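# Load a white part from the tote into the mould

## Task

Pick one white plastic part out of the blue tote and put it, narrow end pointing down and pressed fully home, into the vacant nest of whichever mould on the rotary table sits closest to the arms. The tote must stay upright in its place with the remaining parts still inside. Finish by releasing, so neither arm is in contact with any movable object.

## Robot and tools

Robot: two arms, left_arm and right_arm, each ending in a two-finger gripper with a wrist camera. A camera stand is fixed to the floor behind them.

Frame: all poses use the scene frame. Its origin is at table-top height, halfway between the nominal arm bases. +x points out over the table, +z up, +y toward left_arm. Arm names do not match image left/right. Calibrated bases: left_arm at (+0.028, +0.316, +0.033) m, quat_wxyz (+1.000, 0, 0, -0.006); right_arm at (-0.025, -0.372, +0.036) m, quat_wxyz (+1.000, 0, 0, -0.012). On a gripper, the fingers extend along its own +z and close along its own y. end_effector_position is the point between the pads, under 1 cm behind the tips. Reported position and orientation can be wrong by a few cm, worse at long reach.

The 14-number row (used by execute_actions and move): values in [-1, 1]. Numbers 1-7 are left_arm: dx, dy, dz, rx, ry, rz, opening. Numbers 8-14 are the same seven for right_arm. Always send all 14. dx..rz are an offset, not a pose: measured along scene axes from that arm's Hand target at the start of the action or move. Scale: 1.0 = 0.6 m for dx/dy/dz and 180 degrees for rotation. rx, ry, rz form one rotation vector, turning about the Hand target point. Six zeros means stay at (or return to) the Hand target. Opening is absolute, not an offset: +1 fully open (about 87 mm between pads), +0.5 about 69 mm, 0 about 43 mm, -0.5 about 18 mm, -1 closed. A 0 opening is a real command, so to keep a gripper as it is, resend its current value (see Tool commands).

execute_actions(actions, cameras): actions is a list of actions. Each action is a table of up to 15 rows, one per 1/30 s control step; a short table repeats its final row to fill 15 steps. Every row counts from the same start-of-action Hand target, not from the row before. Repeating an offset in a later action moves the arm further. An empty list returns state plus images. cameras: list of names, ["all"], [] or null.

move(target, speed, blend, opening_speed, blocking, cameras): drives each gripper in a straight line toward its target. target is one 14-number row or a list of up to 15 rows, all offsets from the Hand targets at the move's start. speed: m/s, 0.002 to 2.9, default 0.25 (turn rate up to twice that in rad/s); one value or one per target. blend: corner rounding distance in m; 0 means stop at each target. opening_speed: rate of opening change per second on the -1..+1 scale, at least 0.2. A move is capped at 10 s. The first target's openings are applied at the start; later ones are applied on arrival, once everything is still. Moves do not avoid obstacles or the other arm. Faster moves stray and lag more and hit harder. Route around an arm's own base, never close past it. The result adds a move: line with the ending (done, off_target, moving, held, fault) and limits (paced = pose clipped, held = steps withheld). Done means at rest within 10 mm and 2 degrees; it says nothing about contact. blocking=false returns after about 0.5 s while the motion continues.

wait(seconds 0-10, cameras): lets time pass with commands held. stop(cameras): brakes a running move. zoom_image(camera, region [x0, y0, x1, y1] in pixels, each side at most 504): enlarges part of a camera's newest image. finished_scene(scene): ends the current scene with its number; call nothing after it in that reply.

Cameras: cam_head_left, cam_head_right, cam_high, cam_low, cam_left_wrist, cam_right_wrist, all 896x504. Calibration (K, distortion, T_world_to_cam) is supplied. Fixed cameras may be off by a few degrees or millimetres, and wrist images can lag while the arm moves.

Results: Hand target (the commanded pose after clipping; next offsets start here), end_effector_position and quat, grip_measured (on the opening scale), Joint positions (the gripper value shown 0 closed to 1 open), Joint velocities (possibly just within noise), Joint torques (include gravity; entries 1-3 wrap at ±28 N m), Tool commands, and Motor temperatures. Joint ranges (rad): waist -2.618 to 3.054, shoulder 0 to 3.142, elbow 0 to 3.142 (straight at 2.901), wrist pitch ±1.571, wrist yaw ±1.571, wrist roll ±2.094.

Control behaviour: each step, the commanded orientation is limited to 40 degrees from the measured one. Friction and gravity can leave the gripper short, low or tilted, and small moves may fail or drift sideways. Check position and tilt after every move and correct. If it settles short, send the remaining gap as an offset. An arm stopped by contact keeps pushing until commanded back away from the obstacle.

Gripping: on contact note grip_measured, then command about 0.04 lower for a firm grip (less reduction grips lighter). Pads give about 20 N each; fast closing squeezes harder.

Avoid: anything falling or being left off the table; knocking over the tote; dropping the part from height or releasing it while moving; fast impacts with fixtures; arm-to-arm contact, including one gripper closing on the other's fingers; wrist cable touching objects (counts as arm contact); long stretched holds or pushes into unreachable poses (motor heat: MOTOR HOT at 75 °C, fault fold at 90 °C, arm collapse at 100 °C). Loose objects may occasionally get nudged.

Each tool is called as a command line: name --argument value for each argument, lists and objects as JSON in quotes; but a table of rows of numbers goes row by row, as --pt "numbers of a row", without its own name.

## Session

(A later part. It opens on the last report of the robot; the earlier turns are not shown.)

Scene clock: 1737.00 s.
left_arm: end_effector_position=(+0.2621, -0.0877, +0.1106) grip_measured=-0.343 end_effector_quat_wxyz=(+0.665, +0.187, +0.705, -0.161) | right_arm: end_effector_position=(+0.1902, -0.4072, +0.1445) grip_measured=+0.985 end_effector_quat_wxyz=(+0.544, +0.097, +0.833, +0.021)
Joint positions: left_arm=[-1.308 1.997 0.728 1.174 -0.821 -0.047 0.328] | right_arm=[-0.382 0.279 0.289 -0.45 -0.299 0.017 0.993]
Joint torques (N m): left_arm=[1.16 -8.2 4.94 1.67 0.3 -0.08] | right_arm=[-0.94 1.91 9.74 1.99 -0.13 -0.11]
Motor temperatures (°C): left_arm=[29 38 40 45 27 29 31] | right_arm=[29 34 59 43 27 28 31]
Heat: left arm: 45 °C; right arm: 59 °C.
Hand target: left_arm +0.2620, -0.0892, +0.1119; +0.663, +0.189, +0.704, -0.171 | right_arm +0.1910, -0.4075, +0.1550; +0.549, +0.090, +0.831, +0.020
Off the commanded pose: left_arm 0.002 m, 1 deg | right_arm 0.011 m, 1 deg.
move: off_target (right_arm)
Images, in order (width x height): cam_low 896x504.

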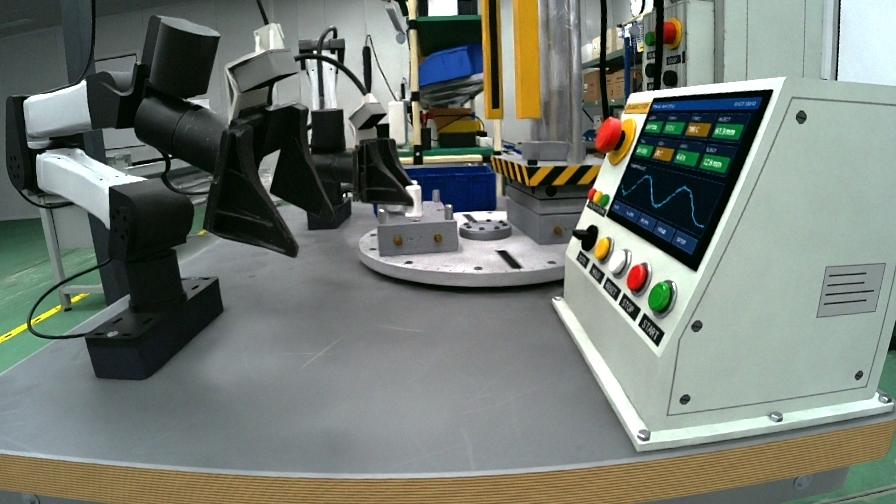

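move --target '[0, 0, 0, 0, 0, 0, -0.22, 0, 0, 0, 0, 0, 0, 1]' --opening_speed 0.2 --cameras '["cam_low", "cam_left_wrist", "cam_head_left"]'

zoom_image --camera "cam_low" --region '[395, 180, 435, 225]'

zoom_image --camera "cam_left_wrist" --region '[380, 240, 510, 440]'

zoom_image --camera "cam_head_left" --region '[445, 260, 505, 320]'

Scene clock: 1744.00 s.
left_arm: end_effector_position=(+0.2615, -0.0887, +0.1100) grip_measured=-0.220 end_effector_quat_wxyz=(+0.663, +0.191, +0.705, -0.163) | right_arm: end_effector_position=(+0.1902, -0.4072, +0.1445) grip_measured=+0.985 end_effector_quat_wxyz=(+0.544, +0.097, +0.833, +0.021)
Joint positions: left_arm=[-1.308 1.997 0.728 1.172 -0.813 -0.047 0.39] | right_arm=[-0.382 0.279 0.289 -0.45 -0.299 0.017 0.993]
Joint torques (N m): left_arm=[1.13 -8.23 4.98 1.7 0.2 -0.08] | right_arm=[-0.94 1.95 9.7 1.97 -0.14 -0.12]
Motor temperatures (°C): left_arm=[29 38 40 44 27 29 31] | right_arm=[29 34 59 43 27 28 31]
Heat: left arm: 44 °C; right arm: 59 °C.
Hand target: left_arm +0.2620, -0.0892, +0.1119; +0.663, +0.189, +0.704, -0.171 | right_arm +0.1910, -0.4075, +0.1550; +0.549, +0.090, +0.831, +0.020
Off the commanded pose: left_arm 0.002 m, 1 deg | right_arm 0.011 m, 1 deg.
move: off_target (right_arm)
camera_calibration:
cam_left_wrist: T_world_to_cam=[[-0.491292, -0.870838, -0.016517, 0.0496385], [-0.702387, 0.40733, -0.583725, 0.305753], [0.515057, -0.275178, -0.811784, 0.068732], [0, 0, 0, 1]] pos_world=[0.203743, -0.0624017, 0.235091]
Images, in order (width x height): cam_head_left 896x504, cam_low 896x504, cam_left_wrist 896x504.

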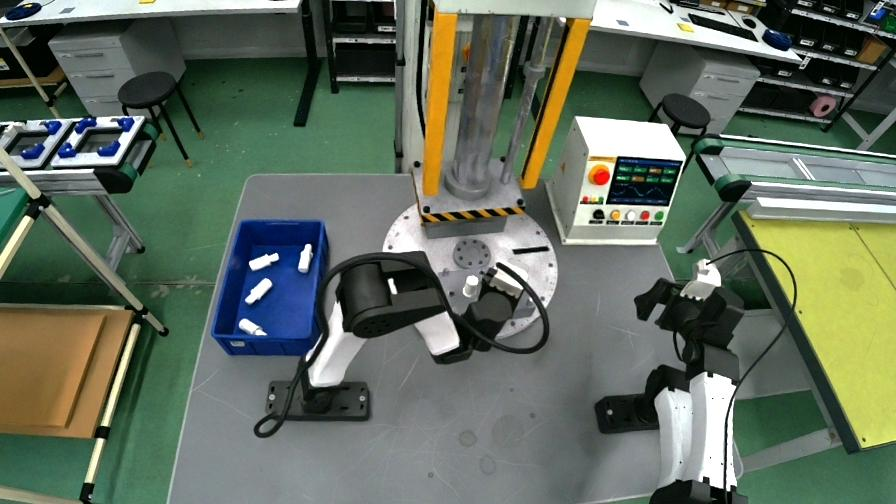

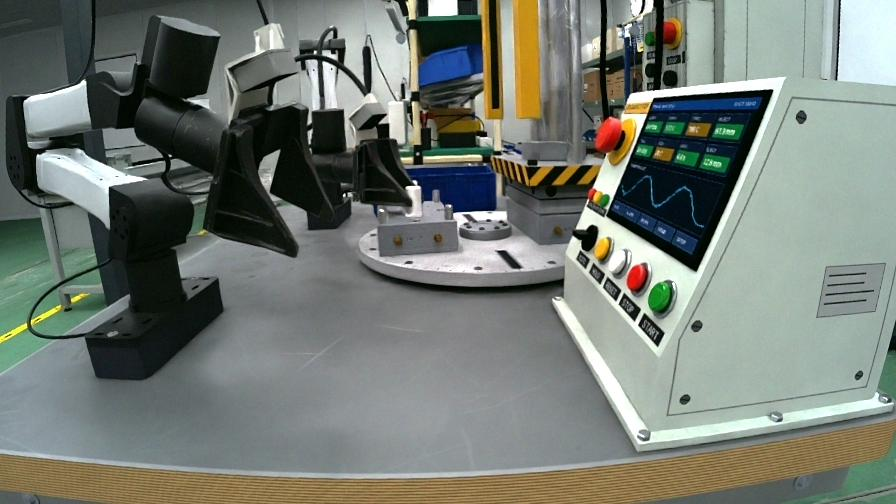

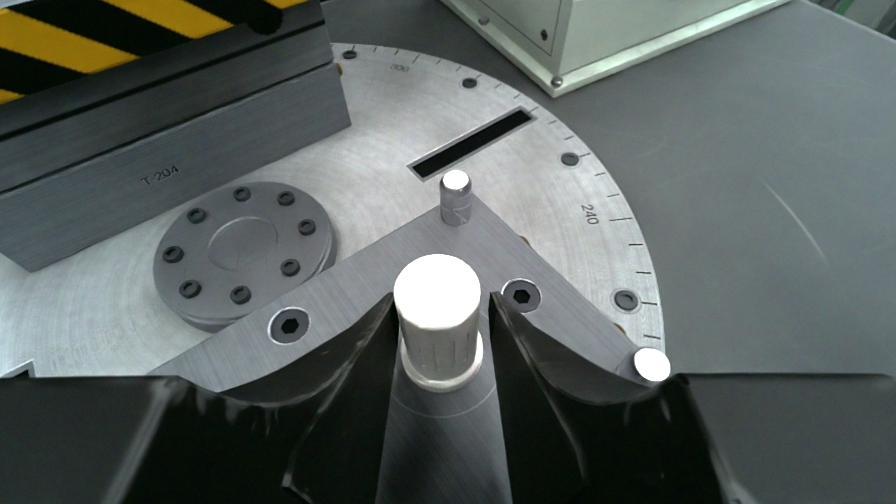

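Scaled by 11.200 from the camera's 896x504 image, which has a finer 1280x720 frame.

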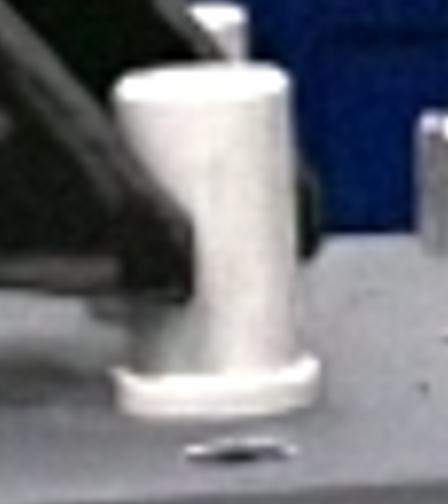

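Scaled by 2.520 from the camera's 896x504 image, which has a finer 1280x720 frame.

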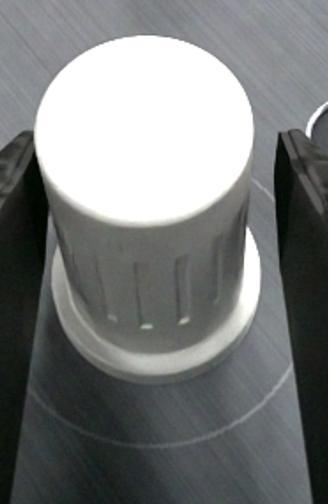

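Scaled by 8.400 from the camera's 896x504 image, which has a finer 1280x720 frame.

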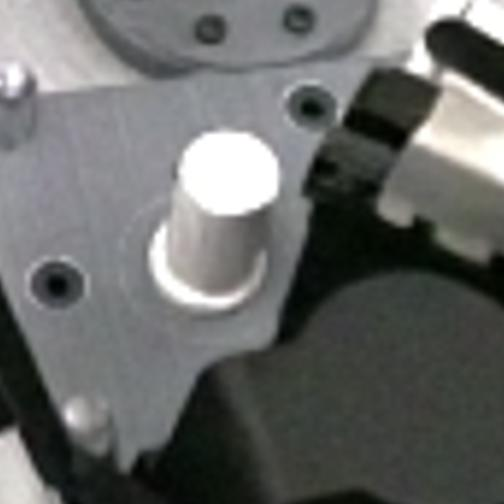

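move --target '[0.0025, 0.0032, 0, 0, 0, 0, -0.22, 0, 0, 0, 0, 0, 0, 1]' --speed 0.01 --cameras '["cam_low", "cam_left_wrist", "cam_head_left"]'

zoom_image --camera "cam_left_wrist" --region '[380, 240, 510, 440]'

zoom_image --camera "cam_head_left" --region '[445, 260, 505, 320]'

Scene clock: 1756.47 s.
left_arm: end_effector_position=(+0.2624, -0.0887, +0.1099) grip_measured=-0.220 end_effector_quat_wxyz=(+0.663, +0.191, +0.705, -0.163) | right_arm: end_effector_position=(+0.1902, -0.4072, +0.1445) grip_measured=+0.985 end_effector_quat_wxyz=(+0.544, +0.097, +0.833, +0.021)
Joint positions: left_arm=[-1.304 1.997 0.728 1.172 -0.807 -0.047 0.39] | right_arm=[-0.382 0.279 0.289 -0.45 -0.299 0.017 0.993]
Joint torques (N m): left_arm=[1.32 -8.46 4.34 1.74 0.22 -0.08] | right_arm=[-0.92 2 9.85 1.97 -0.13 -0.12]
Motor temperatures (°C): left_arm=[29 39 40 43 27 29 30] | right_arm=[29 34 59 43 27 28 31]
Heat: left arm: 43 °C; right arm: 59 °C.
Hand target: left_arm +0.2635, -0.0873, +0.1119; +0.663, +0.189, +0.704, -0.171 | right_arm +0.1910, -0.4075, +0.1550; +0.549, +0.090, +0.831, +0.020
Off the commanded pose: left_arm 0.003 m, 1 deg | right_arm 0.011 m, 1 deg.
move: off_target (right_arm)
camera_calibration:
cam_left_wrist: T_world_to_cam=[[-0.492888, -0.869944, -0.0160938, 0.0504903], [-0.70194, 0.408495, -0.583448, 0.306328], [0.514142, -0.276278, -0.811991, 0.0684121], [0, 0, 0, 1]] pos_world=[0.204737, -0.0623092, 0.235089]
Images, in order (width x height): cam_head_left 896x504, cam_low 896x504, cam_left_wrist 896x504.

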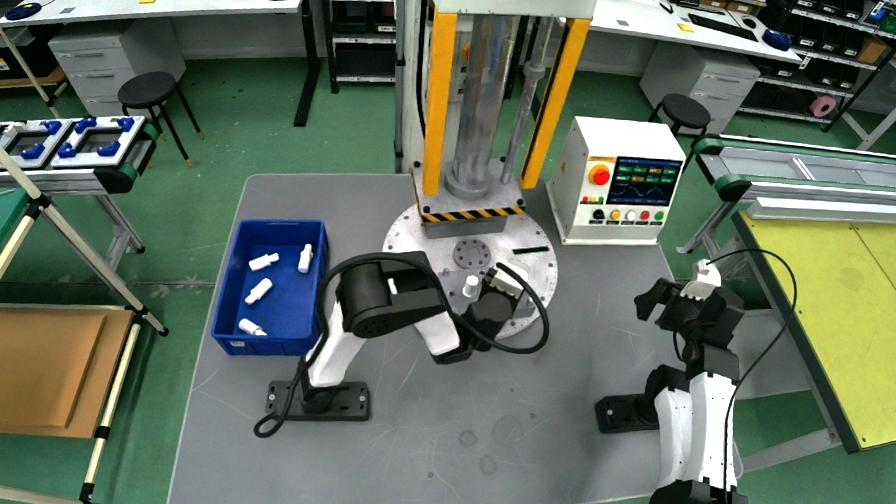

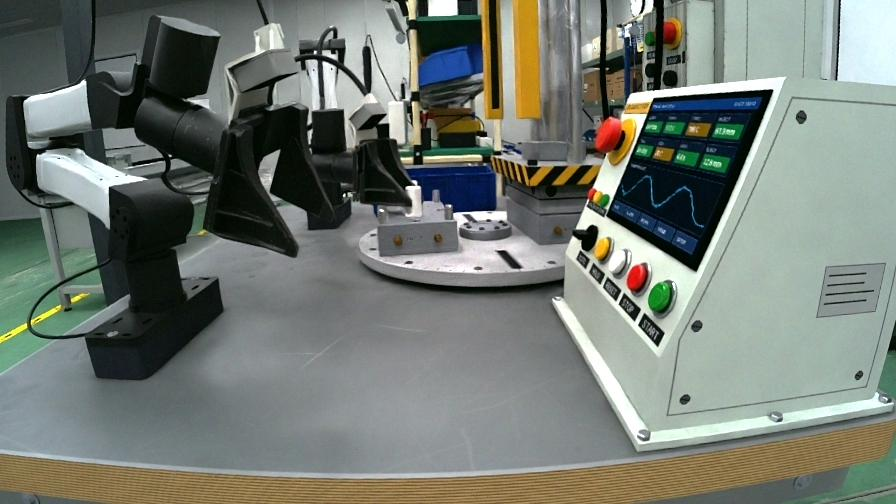

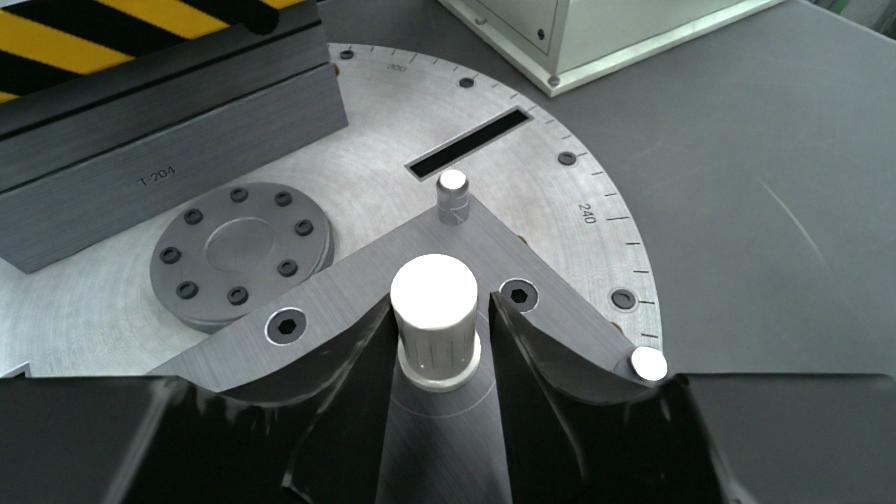

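Scaled by 2.520 from the camera's 896x504 image, which has a finer 1280x720 frame.

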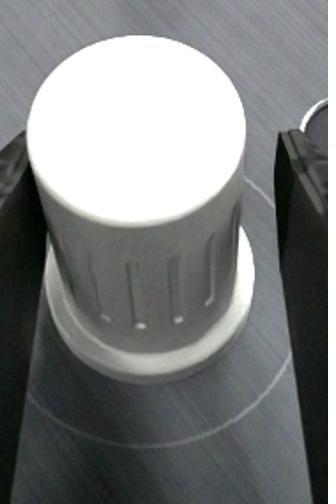

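Scaled by 8.400 from the camera's 896x504 image, which has a finer 1280x720 frame.

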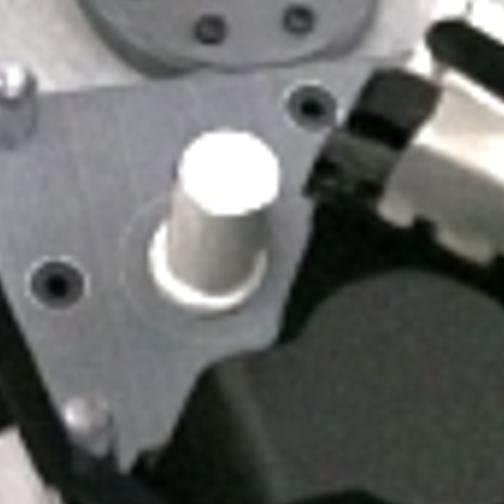

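move --target '[0.0035, 0.0045, 0, 0, 0, 0, -0.22, 0, 0, 0, 0, 0, 0, 1]' --speed 0.01 --cameras '["cam_low", "cam_left_wrist", "cam_head_left"]'

zoom_image --camera "cam_left_wrist" --region '[380, 240, 510, 440]'

zoom_image --camera "cam_head_left" --region '[445, 260, 505, 320]'

Scene clock: 1787.87 s.
left_arm: end_effector_position=(+0.2644, -0.0852, +0.1065) grip_measured=-0.220 end_effector_quat_wxyz=(+0.661, +0.194, +0.707, -0.160) | right_arm: end_effector_position=(+0.1902, -0.4072, +0.1445) grip_measured=+0.985 end_effector_quat_wxyz=(+0.544, +0.097, +0.833, +0.021)
Joint positions: left_arm=[-1.296 1.997 0.718 1.172 -0.799 -0.047 0.39] | right_arm=[-0.382 0.279 0.289 -0.45 -0.299 0.017 0.993]
Joint torques (N m): left_arm=[1.4 -8.79 4.44 1.8 0.18 -0.06] | right_arm=[-0.8 1.99 9.72 2.03 -0.13 -0.12]
Motor temperatures (°C): left_arm=[29 41 39 42 27 29 30] | right_arm=[29 34 59 43 27 28 31]
Heat: left arm: 42 °C; right arm: 59 °C.
Hand target: left_arm +0.2656, -0.0846, +0.1119; +0.663, +0.189, +0.704, -0.171 | right_arm +0.1910, -0.4075, +0.1550; +0.549, +0.090, +0.831, +0.020
Off the commanded pose: left_arm 0.006 m, 1 deg | right_arm 0.011 m, 1 deg.
move: off_target (right_arm)
camera_calibration:
cam_left_wrist: T_world_to_cam=[[-0.49257, -0.86997, -0.0229416, 0.0551787], [-0.704068, 0.413855, -0.577072, 0.304618], [0.51153, -0.268096, -0.816371, 0.0674976], [0, 0, 0, 1]] pos_world=[0.207124, -0.0599682, 0.232156]
Images, in order (width x height): cam_head_left 896x504, cam_low 896x504, cam_left_wrist 896x504.

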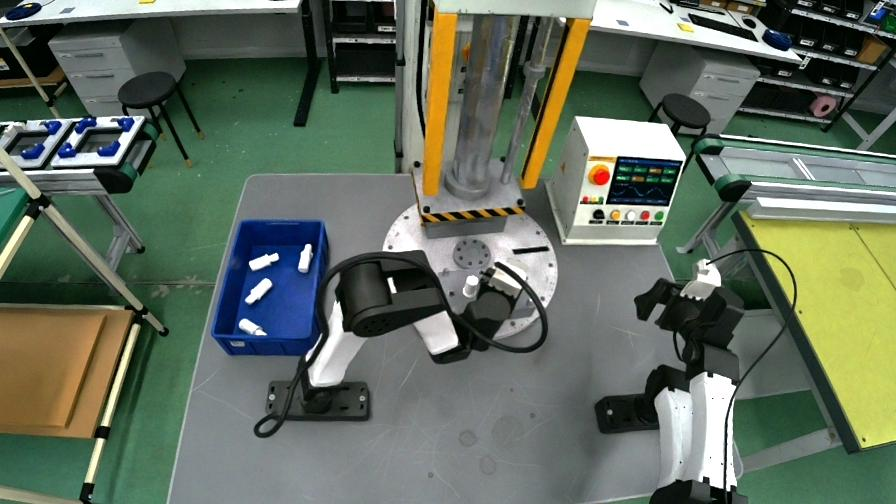

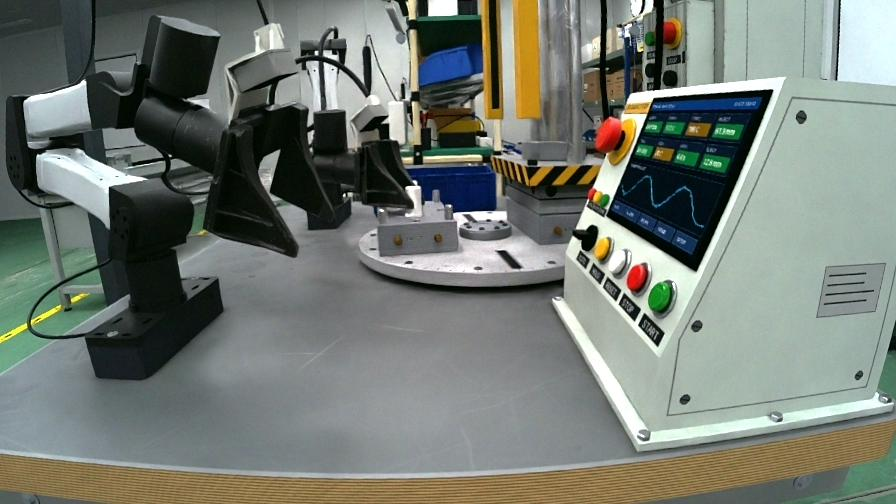

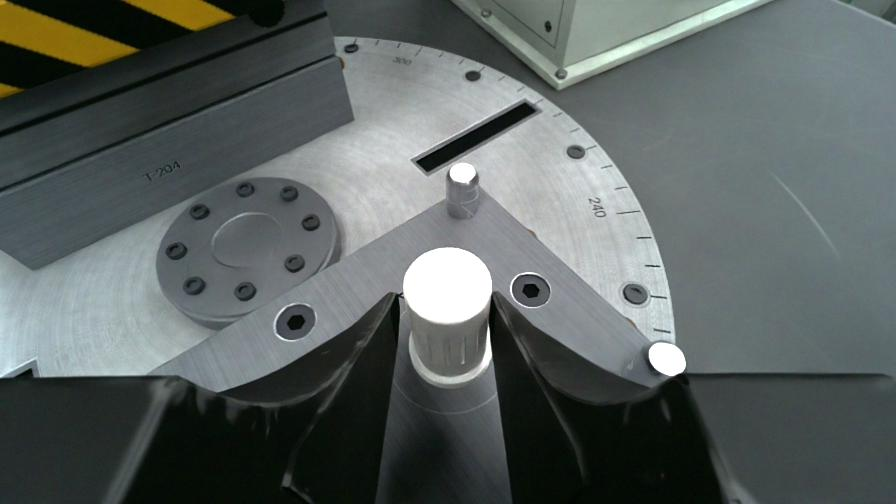

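Scaled by 2.520 from the camera's 896x504 image, which has a finer 1280x720 frame.

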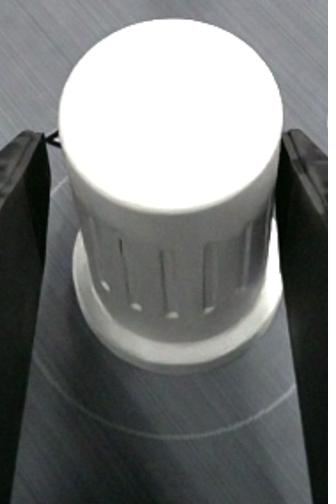

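Scaled by 8.400 from the camera's 896x504 image, which has a finer 1280x720 frame.

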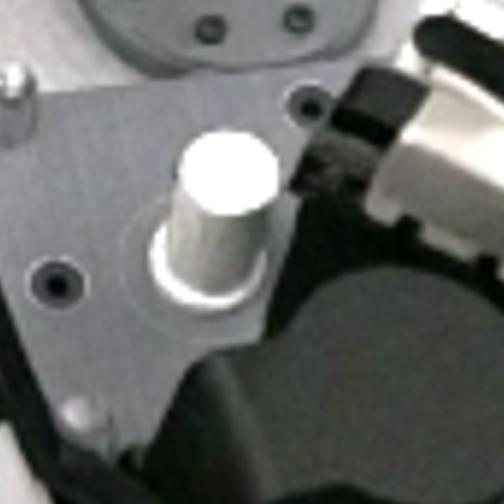

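move --target '[-0.008, -0.0047, 0.004, 0, 0, 0, -0.22, 0, 0, 0, 0, 0, 0, 1]' --speed 0.01 --cameras '["cam_low", "cam_left_wrist", "cam_head_left"]'

zoom_image --camera "cam_left_wrist" --region '[380, 240, 510, 440]'

zoom_image --camera "cam_low" --region '[395, 180, 435, 225]'

Scene clock: 1809.63 s.
left_arm: end_effector_position=(+0.2643, -0.0853, +0.1063) grip_measured=-0.220 end_effector_quat_wxyz=(+0.661, +0.195, +0.707, -0.160) | right_arm: end_effector_position=(+0.1902, -0.4072, +0.1445) grip_measured=+0.985 end_effector_quat_wxyz=(+0.544, +0.097, +0.833, +0.021)
Joint positions: left_arm=[-1.296 1.997 0.718 1.17 -0.799 -0.047 0.39] | right_arm=[-0.382 0.279 0.289 -0.45 -0.299 0.017 0.993]
Joint torques (N m): left_arm=[0.02 -9.24 5.18 1.65 0.04 -0.08] | right_arm=[-0.88 2 9.8 2 -0.15 -0.12]
Motor temperatures (°C): left_arm=[29 42 40 42 27 29 30] | right_arm=[29 34 59 43 27 28 31]
Heat: left arm: 42 °C; right arm: 59 °C.
Hand target: left_arm +0.2608, -0.0874, +0.1142; +0.662, +0.189, +0.704, -0.171 | right_arm +0.1910, -0.4075, +0.1550; +0.549, +0.090, +0.831, +0.020
Off the commanded pose: left_arm 0.009 m, 1 deg | right_arm 0.011 m, 1 deg.
move: off_target (right_arm)
camera_calibration:
cam_left_wrist: T_world_to_cam=[[-0.493264, -0.869556, -0.0237234, 0.0553498], [-0.703931, 0.415037, -0.57639, 0.304465], [0.511049, -0.267613, -0.816831, 0.0675152], [0, 0, 0, 1]] pos_world=[0.207121, -0.0601667, 0.231952]
Images, in order (width x height): cam_head_left 896x504, cam_low 896x504, cam_left_wrist 896x504.

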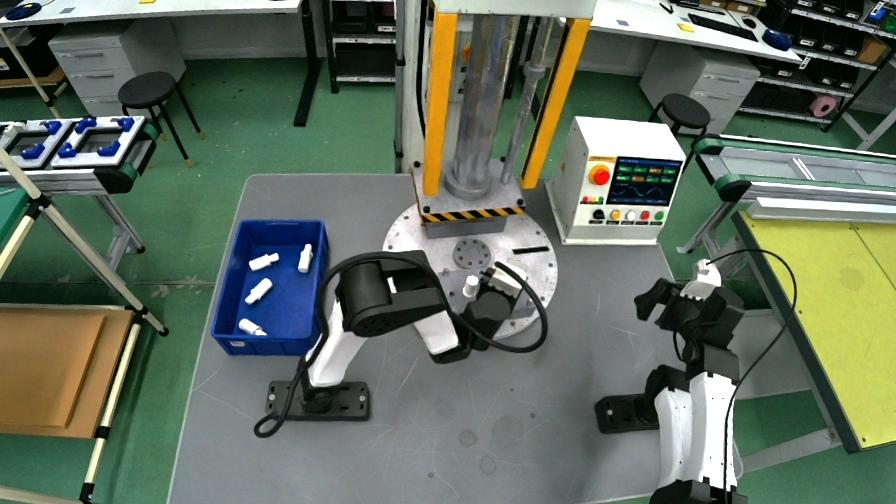

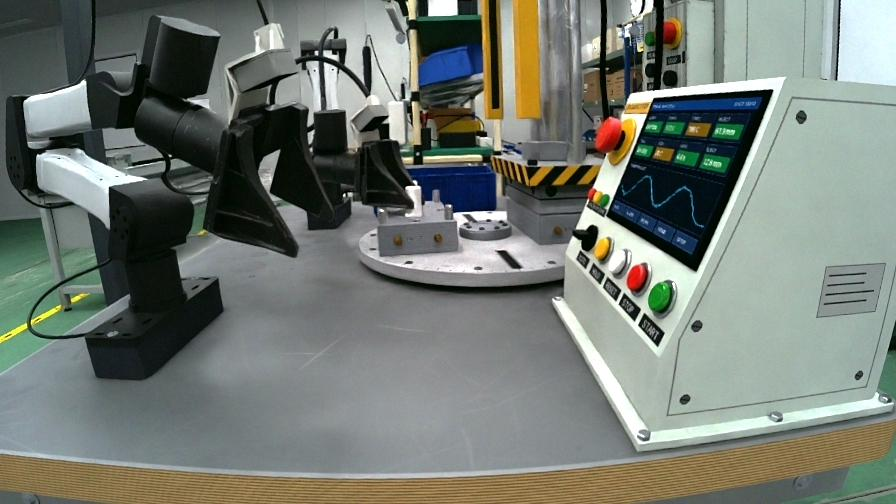

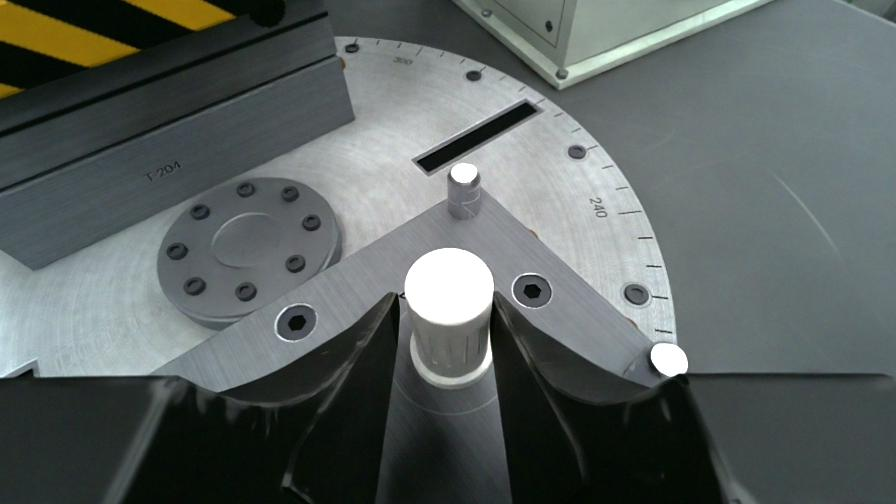

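Scaled by 2.520 from the camera's 896x504 image, which has a finer 1280x720 frame.

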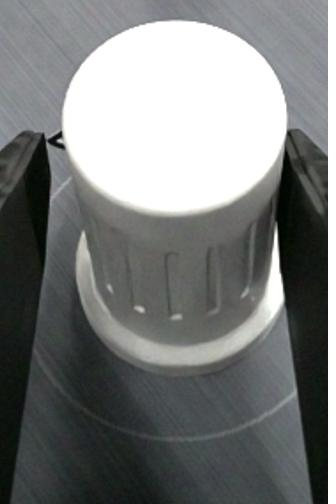

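Scaled by 11.200 from the camera's 896x504 image, which has a finer 1280x720 frame.

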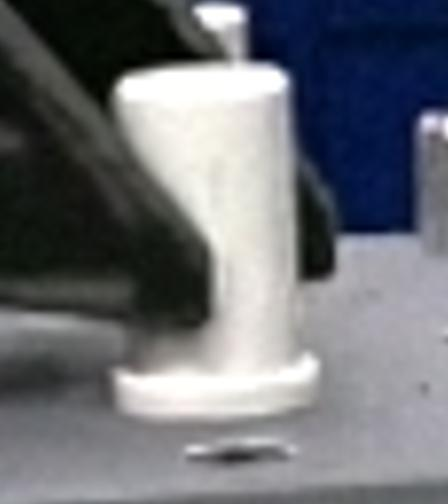

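move --target '[-0.0032, -0.0018, 0.0, 0, 0, 0, -0.22, 0, 0, 0, 0, 0, 0, 1]' --speed 0.01 --cameras '["cam_left_wrist"]'

zoom_image --camera "cam_left_wrist" --region '[380, 240, 510, 440]'

Scene clock: 1814.50 s.
left_arm: end_effector_position=(+0.2613, -0.0869, +0.1062) grip_measured=-0.220 end_effector_quat_wxyz=(+0.660, +0.197, +0.706, -0.162) | right_arm: end_effector_position=(+0.1902, -0.4072, +0.1445) grip_measured=+0.985 end_effector_quat_wxyz=(+0.544, +0.097, +0.833, +0.021)
Joint positions: left_arm=[-1.303 1.997 0.718 1.17 -0.799 -0.047 0.39] | right_arm=[-0.382 0.279 0.289 -0.45 -0.299 0.017 0.993]
Joint torques (N m): left_arm=[0.08 -9.11 5.44 1.64 -0.04 -0.1] | right_arm=[-0.83 1.95 9.76 1.99 -0.14 -0.12]
Motor temperatures (°C): left_arm=[29 42 40 42 27 29 30] | right_arm=[29 34 59 43 27 28 31]
Heat: left arm: 42 °C; right arm: 59 °C.
Hand target: left_arm +0.2588, -0.0885, +0.1142; +0.662, +0.189, +0.704, -0.171 | right_arm +0.1910, -0.4075, +0.1550; +0.549, +0.090, +0.831, +0.020
Off the commanded pose: left_arm 0.009 m, 1 deg | right_arm 0.011 m, 1 deg.
move: off_target (right_arm)
camera_calibration:
cam_left_wrist: T_world_to_cam=[[-0.499581, -0.865928, -0.0242375, 0.0544901], [-0.701048, 0.420576, -0.575888, 0.302678], [0.508871, -0.270711, -0.817169, 0.068799], [0, 0, 0, 1]] pos_world=[0.204404, -0.0614899, 0.23185]
Images, in order (width x height): cam_left_wrist 896x504.

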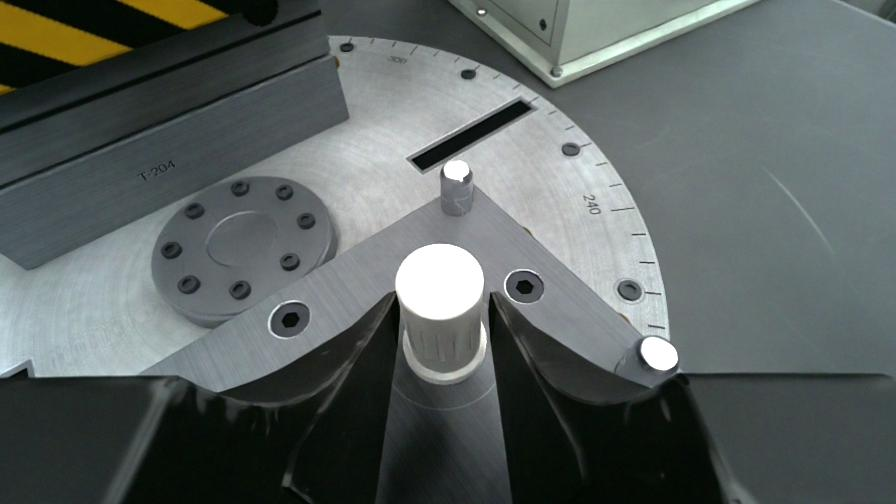

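Scaled by 2.520 from the camera's 896x504 image, which has a finer 1280x720 frame.

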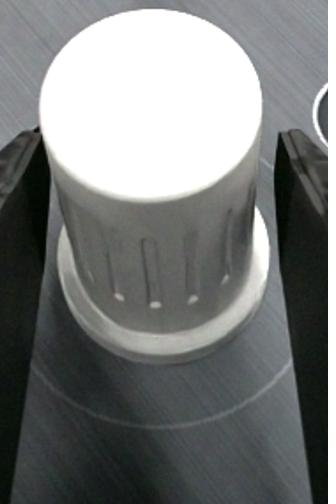

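move --pt "-0.0025 0.0043 0 0 0 0 -0.22 0 0 0 0 0 0 1" --pt "-0.0386 0.0252 0.0 0 0 0 -0.22 0 0 0 0 0 0 1" --speed 0.02 --cameras '["cam_left_wrist", "cam_low", "cam_head_left"]'

zoom_image --camera "cam_low" --region '[360, 160, 460, 260]'

Scene clock: 1835.07 s.
left_arm: end_effector_position=(+0.2381, -0.0727, +0.0985) grip_measured=-0.220 end_effector_quat_wxyz=(+0.655, +0.211, +0.710, -0.151) | right_arm: end_effector_position=(+0.1902, -0.4072, +0.1445) grip_measured=+0.985 end_effector_quat_wxyz=(+0.544, +0.097, +0.833, +0.021)
Joint positions: left_arm=[-1.363 1.962 0.644 1.17 -0.856 -0.05 0.39] | right_arm=[-0.382 0.279 0.289 -0.45 -0.299 0.017 0.993]
Joint torques (N m): left_arm=[0.13 -9.84 4.21 1.9 -0.08 -0.15] | right_arm=[-0.8 1.91 9.78 1.99 -0.11 -0.11]
Motor temperatures (°C): left_arm=[29 43 40 41 27 29 30] | right_arm=[29 34 59 43 27 28 31]
Heat: left arm: 43 °C; right arm: 59 °C.
Hand target: left_arm +0.2357, -0.0734, +0.1144; +0.663, +0.189, +0.704, -0.171 | right_arm +0.1910, -0.4075, +0.1550; +0.549, +0.090, +0.831, +0.020
Off the commanded pose: left_arm 0.016 m, 4 deg | right_arm 0.011 m, 1 deg.
move: off_target (left_arm, right_arm)
camera_calibration:
cam_left_wrist: T_world_to_cam=[[-0.50248, -0.862861, -0.0546383, 0.0589422], [-0.701333, 0.443742, -0.557875, 0.275997], [0.505614, -0.242002, -0.828124, 0.0820748], [0, 0, 0, 1]] pos_world=[0.181685, -0.0517505, 0.225161]
Images, in order (width x height): cam_head_left 896x504, cam_low 896x504, cam_left_wrist 896x504.

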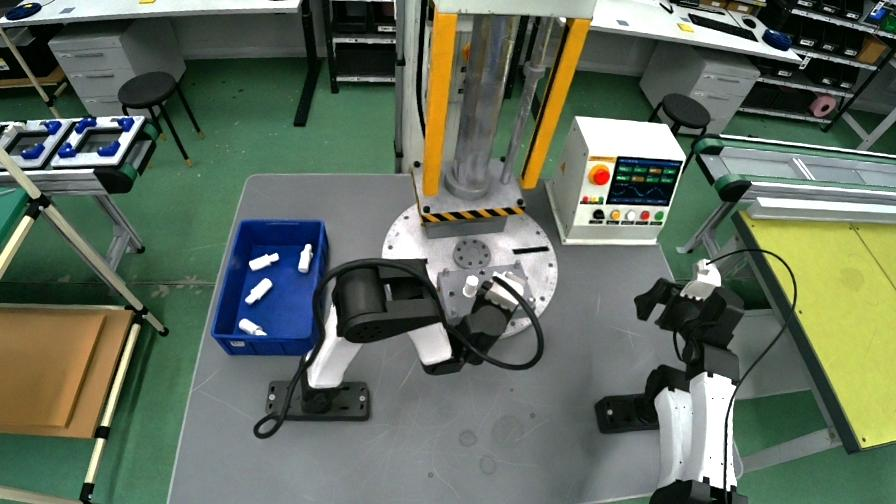

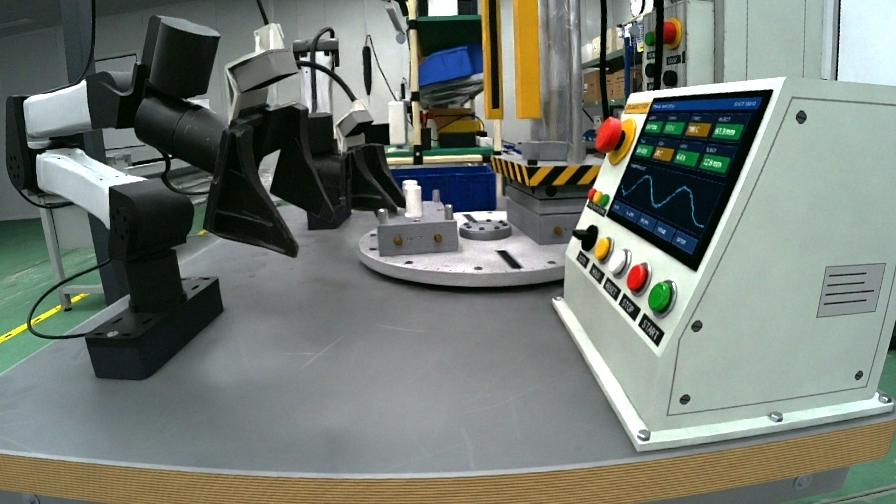

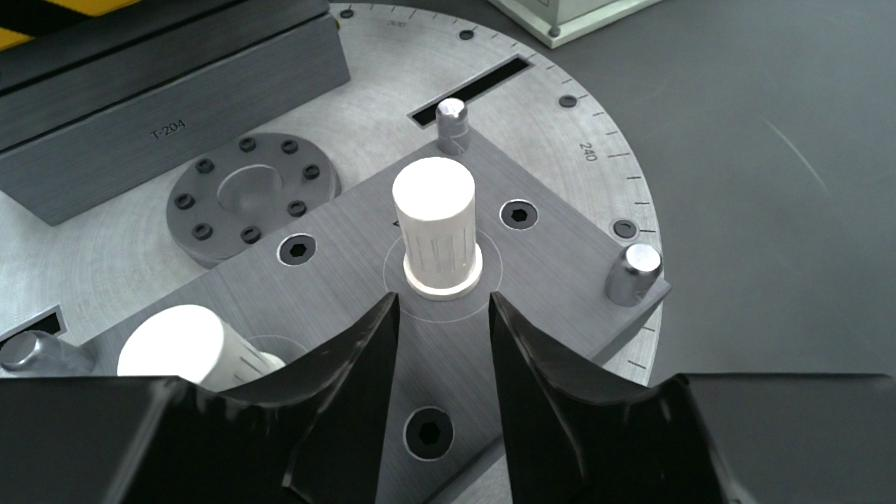

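Scaled by 5.040 from the camera's 896x504 image, which has a finer 1280x720 frame.

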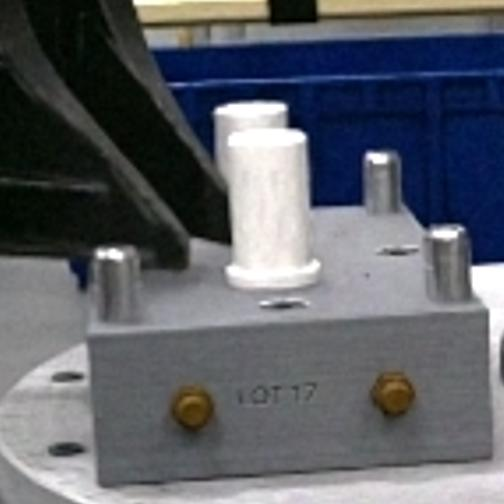

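move --pt "-0.01 0.004 0.08 0 0 0 -0.22 0 0 0 0 0 0 1" --pt "-0.06 0.02 0.2 0 0 0 -0.22 0 0 0 0 0 0 1" --speed 0.06 --cameras '["cam_left_wrist", "cam_low"]'

zoom_image --camera "cam_low" --region '[360, 160, 460, 260]'

Scene clock: 1845.53 s.
left_arm: end_effector_position=(+0.2014, -0.0589, +0.2162) grip_measured=-0.220 end_effector_quat_wxyz=(+0.657, +0.210, +0.708, -0.153) | right_arm: end_effector_position=(+0.1902, -0.4072, +0.1445) grip_measured=+0.985 end_effector_quat_wxyz=(+0.544, +0.097, +0.833, +0.021)
Joint positions: left_arm=[-1.477 1.5 0.743 0.599 -0.967 -0.07 0.39] | right_arm=[-0.382 0.279 0.289 -0.45 -0.299 0.017 0.993]
Joint torques (N m): left_arm=[0.16 -7.35 10 1.51 -0.11 -0.14] | right_arm=[-0.92 1.91 9.76 1.98 -0.13 -0.14]
Motor temperatures (°C): left_arm=[29 44 40 41 27 29 30] | right_arm=[29 34 59 43 27 28 31]
Heat: left arm: 44 °C; right arm: 59 °C.
Hand target: left_arm +0.1997, -0.0614, +0.2345; +0.663, +0.189, +0.704, -0.171 | right_arm +0.1910, -0.4075, +0.1550; +0.549, +0.090, +0.831, +0.020
Off the commanded pose: left_arm 0.018 m, 3 deg | right_arm 0.011 m, 1 deg.
move: off_target (left_arm, right_arm)
camera_calibration:
cam_left_wrist: T_world_to_cam=[[-0.503992, -0.862131, -0.0521833, 0.0586247], [-0.697308, 0.441802, -0.564422, 0.310262], [0.50966, -0.248076, -0.823836, 0.19933], [0, 0, 0, 1]] pos_world=[0.144304, -0.037083, 0.342393]
Images, in order (width x height): cam_low 896x504, cam_left_wrist 896x504.

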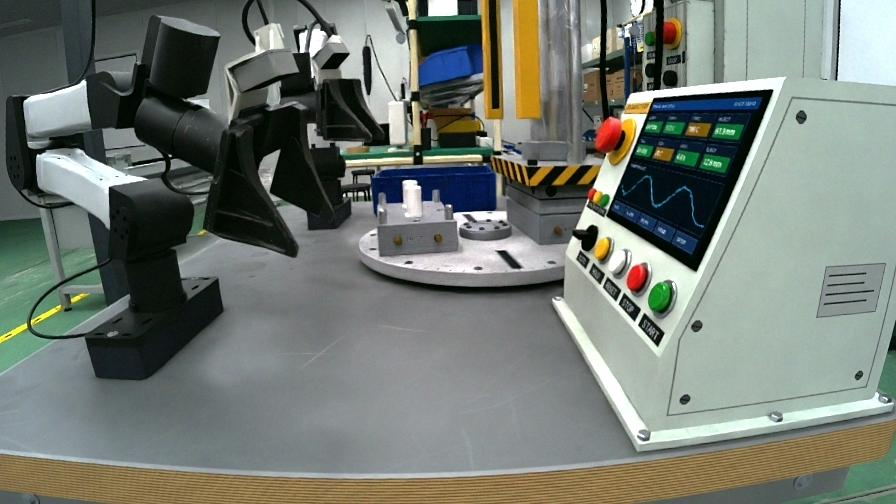

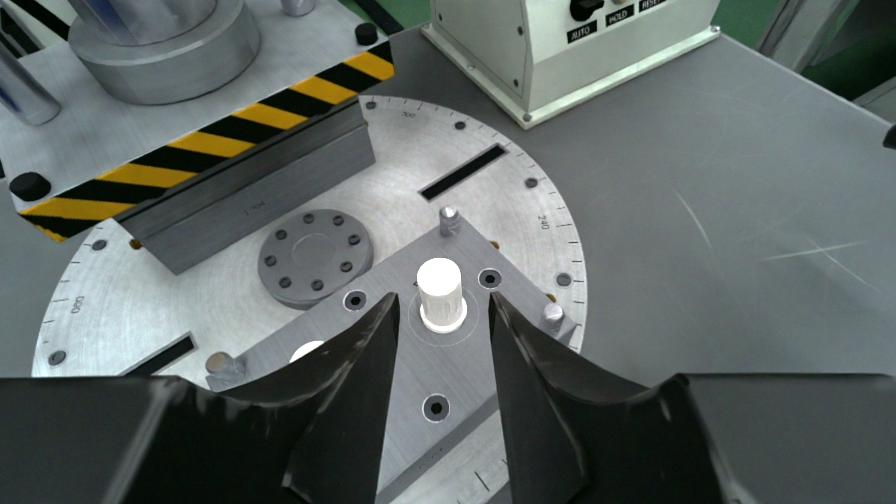

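Scaled by 5.040 from the camera's 896x504 image, which has a finer 1280x720 frame.

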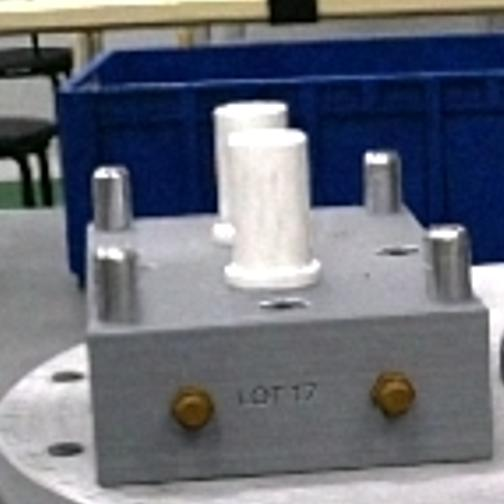

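finished_scene --scene 1

The scene is finished: the task was done.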